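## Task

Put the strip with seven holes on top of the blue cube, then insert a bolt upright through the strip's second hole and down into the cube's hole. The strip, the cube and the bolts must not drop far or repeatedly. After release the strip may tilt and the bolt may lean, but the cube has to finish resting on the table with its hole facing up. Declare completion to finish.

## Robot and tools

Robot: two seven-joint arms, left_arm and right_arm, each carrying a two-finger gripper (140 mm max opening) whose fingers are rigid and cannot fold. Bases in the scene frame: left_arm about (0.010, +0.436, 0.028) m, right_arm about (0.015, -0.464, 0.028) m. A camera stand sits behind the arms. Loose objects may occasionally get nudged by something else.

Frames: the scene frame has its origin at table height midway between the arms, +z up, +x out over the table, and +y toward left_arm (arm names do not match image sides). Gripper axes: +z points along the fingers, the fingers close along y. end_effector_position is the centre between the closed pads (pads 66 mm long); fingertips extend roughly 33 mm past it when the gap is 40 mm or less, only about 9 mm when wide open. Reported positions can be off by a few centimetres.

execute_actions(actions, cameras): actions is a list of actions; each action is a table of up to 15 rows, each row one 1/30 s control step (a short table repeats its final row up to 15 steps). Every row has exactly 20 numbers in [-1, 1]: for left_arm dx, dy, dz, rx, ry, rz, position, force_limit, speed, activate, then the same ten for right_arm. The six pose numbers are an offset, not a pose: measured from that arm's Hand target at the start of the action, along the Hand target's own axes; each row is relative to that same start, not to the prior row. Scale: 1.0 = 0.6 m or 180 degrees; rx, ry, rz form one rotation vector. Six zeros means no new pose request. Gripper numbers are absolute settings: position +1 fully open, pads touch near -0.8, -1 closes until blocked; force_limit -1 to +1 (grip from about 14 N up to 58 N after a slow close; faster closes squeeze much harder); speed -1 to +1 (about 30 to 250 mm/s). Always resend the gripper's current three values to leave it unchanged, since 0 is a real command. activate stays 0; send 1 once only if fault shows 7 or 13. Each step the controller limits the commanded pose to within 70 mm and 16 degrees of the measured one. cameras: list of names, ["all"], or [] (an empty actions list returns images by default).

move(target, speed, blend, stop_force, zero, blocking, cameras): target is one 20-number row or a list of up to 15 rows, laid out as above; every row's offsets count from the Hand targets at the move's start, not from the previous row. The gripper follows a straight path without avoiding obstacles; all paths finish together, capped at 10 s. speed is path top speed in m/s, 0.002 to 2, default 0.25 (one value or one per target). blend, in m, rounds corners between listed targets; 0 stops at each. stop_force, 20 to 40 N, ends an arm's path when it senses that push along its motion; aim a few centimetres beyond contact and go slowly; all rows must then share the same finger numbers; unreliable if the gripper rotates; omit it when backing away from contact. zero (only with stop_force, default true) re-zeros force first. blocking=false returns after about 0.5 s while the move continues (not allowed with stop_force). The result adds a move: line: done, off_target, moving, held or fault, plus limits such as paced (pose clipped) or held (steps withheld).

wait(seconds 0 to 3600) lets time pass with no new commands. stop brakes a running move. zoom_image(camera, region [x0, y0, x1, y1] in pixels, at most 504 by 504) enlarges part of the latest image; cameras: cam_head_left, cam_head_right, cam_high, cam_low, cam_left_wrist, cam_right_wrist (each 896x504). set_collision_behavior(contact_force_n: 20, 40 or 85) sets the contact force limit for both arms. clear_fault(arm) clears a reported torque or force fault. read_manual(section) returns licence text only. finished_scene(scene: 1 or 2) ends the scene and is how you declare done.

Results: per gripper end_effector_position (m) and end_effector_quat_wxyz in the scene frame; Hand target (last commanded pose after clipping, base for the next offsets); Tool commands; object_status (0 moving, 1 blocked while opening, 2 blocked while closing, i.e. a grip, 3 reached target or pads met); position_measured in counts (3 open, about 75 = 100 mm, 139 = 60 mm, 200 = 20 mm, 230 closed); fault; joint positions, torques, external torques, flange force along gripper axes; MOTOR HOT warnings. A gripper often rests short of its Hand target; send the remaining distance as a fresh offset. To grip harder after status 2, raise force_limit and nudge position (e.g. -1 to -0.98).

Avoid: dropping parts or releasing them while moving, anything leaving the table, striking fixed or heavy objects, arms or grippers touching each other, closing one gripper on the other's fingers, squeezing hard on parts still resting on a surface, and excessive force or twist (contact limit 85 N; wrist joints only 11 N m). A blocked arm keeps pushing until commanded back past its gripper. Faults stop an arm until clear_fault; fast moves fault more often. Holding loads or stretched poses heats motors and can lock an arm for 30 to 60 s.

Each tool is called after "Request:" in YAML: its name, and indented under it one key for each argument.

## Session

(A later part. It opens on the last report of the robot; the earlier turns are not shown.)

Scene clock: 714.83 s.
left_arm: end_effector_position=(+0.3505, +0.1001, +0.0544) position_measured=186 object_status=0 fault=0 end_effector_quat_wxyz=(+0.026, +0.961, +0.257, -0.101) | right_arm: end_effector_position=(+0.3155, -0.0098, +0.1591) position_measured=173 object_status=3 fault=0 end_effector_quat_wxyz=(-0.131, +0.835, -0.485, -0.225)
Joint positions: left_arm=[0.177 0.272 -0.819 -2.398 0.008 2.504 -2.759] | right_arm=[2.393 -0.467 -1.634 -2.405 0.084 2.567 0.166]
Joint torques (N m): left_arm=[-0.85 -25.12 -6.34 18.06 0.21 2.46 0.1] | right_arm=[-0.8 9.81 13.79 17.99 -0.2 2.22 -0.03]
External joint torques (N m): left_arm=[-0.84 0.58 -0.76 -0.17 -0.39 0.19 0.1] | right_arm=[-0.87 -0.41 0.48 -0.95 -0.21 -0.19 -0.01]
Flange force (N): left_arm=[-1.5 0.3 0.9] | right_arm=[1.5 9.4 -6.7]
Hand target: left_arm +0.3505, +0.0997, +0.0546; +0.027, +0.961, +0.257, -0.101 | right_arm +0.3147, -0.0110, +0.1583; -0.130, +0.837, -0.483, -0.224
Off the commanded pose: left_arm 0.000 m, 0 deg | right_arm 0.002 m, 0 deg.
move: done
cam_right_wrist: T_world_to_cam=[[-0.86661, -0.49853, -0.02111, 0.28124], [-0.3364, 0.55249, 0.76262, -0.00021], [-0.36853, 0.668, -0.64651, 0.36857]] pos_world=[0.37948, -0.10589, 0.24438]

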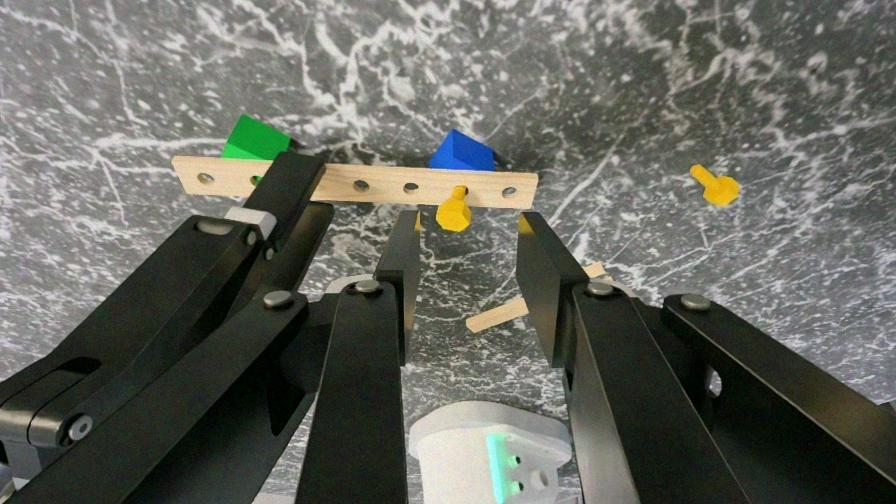

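Stable. Retract the left gripper.

Request:
move:
  target:
    - [0,0,0,0,0,0,-0.3,-0.9,-1,0,0,0,0,0,0,0,-0.35,-0.6,-1,0]
    - [0,0,-0.17,0,0,0,-0.3,-0.9,-1,0,0,0,-0.08,0,0,0,-0.35,-0.6,-1,0]
  speed: 0.06
  cameras: ["cam_right_wrist","cam_low","cam_left_wrist"]

Request:
zoom_image:
  camera: "cam_low"
  region: [450, 200, 530, 260]

Request:
zoom_image:
  camera: "cam_right_wrist"
  region: [160, 100, 560, 260]

Scene clock: 720.57 s.
left_arm: end_effector_position=(+0.3686, +0.1096, +0.1536) position_measured=167 object_status=3 fault=0 end_effector_quat_wxyz=(+0.026, +0.960, +0.259, -0.100) | right_arm: end_effector_position=(+0.3262, -0.0315, +0.1993) position_measured=173 object_status=3 fault=0 end_effector_quat_wxyz=(-0.130, +0.837, -0.483, -0.224)
Joint positions: left_arm=[0.3 0.011 -0.911 -2.314 -0.229 2.225 -2.589] | right_arm=[2.161 -0.466 -1.434 -2.39 0.075 2.445 0.166]
Joint velocities: left_arm=[-0.001 0 0 0 0.001 -0.001 0.005] | right_arm=[within noise]
Joint torques (N m): left_arm=[-0.75 -18.97 -0.32 21.73 0.18 2.11 0.26] | right_arm=[-0.77 4.7 13.59 19.79 0.4 2.21 -0.04]
External joint torques (N m): left_arm=[-0.7 0.34 -0.02 -0.1 -0.41 -0.11 0.27] | right_arm=[-0.8 -0.15 0.52 -0.41 0.11 -0.21 -0.03]
Flange force (N): left_arm=[-0.9 -1.1 -0.2] | right_arm=[0.4 8.3 -5.7]
Hand target: left_arm +0.3689, +0.1103, +0.1544; +0.027, +0.961, +0.257, -0.101 | right_arm +0.3266, -0.0318, +0.1999; -0.130, +0.837, -0.483, -0.224
Off the commanded pose: left_arm 0.001 m, 0 deg | right_arm 0.001 m, 0 deg.
move: done
cam_left_wrist: T_world_to_cam=[[0.49537, -0.86837, 0.02332, -0.0835], [-0.75136, -0.41484, 0.51318, 0.25374], [-0.43596, -0.27174, -0.85796, 0.46864]] pos_world=[0.43632, 0.1601, 0.27381]
cam_right_wrist: T_world_to_cam=[[-0.8634, -0.50404, -0.02204, 0.27947], [-0.34177, 0.55219, 0.76044, -0.01297], [-0.37112, 0.6641, -0.64903, 0.41426]] pos_world=[0.3906, -0.12709, 0.28489]
Images, in order (width x height): cam_low 896x504, cam_left_wrist 896x504, cam_right_wrist 896x504.

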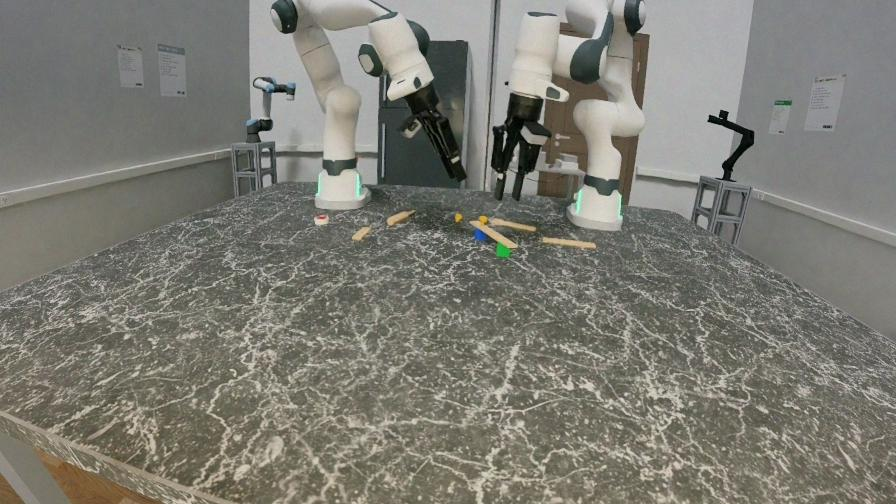

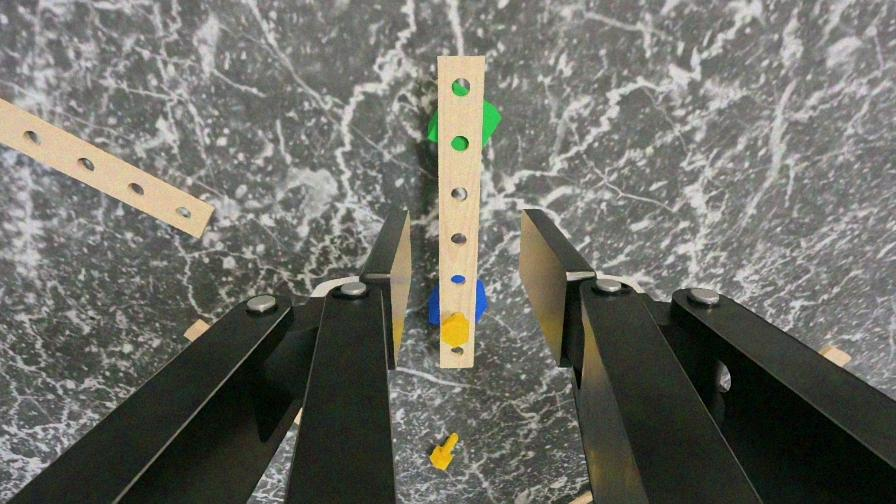

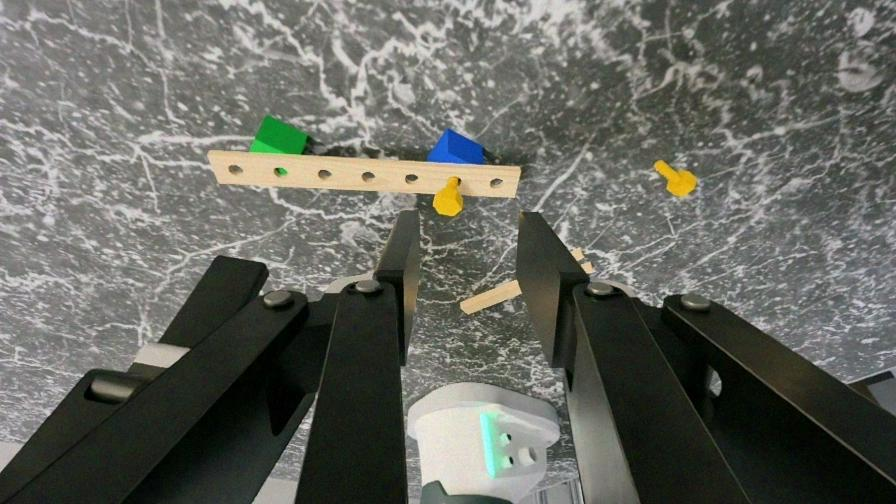

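Scaled by 6.300 from the camera's image (finer frame: 1280x720).

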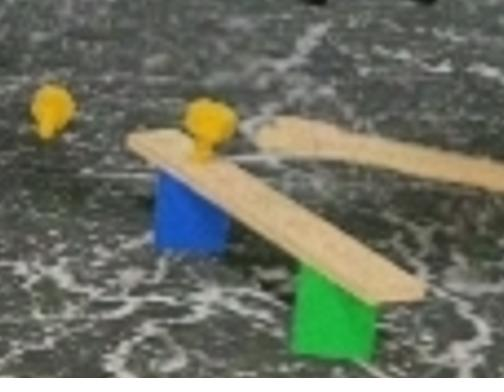

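Scaled by 1.260 from the camera's image (finer frame: 1280x720).

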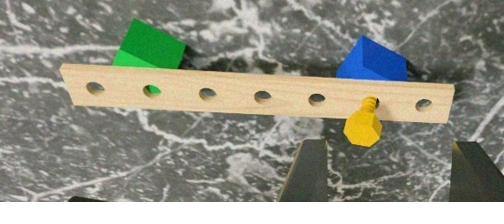

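Request:
zoom_image:
  camera: "cam_left_wrist"
  region: [400, 260, 520, 380]

Request:
finished_scene:
  scene: 2

Scaled by 4.200 from the camera's image (finer frame: 1280x720).

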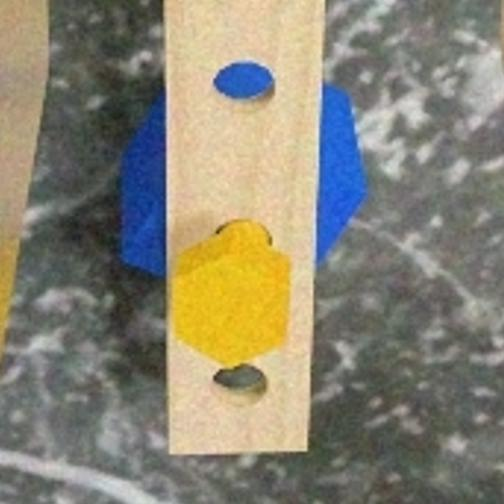

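The scene is finished: the task was done.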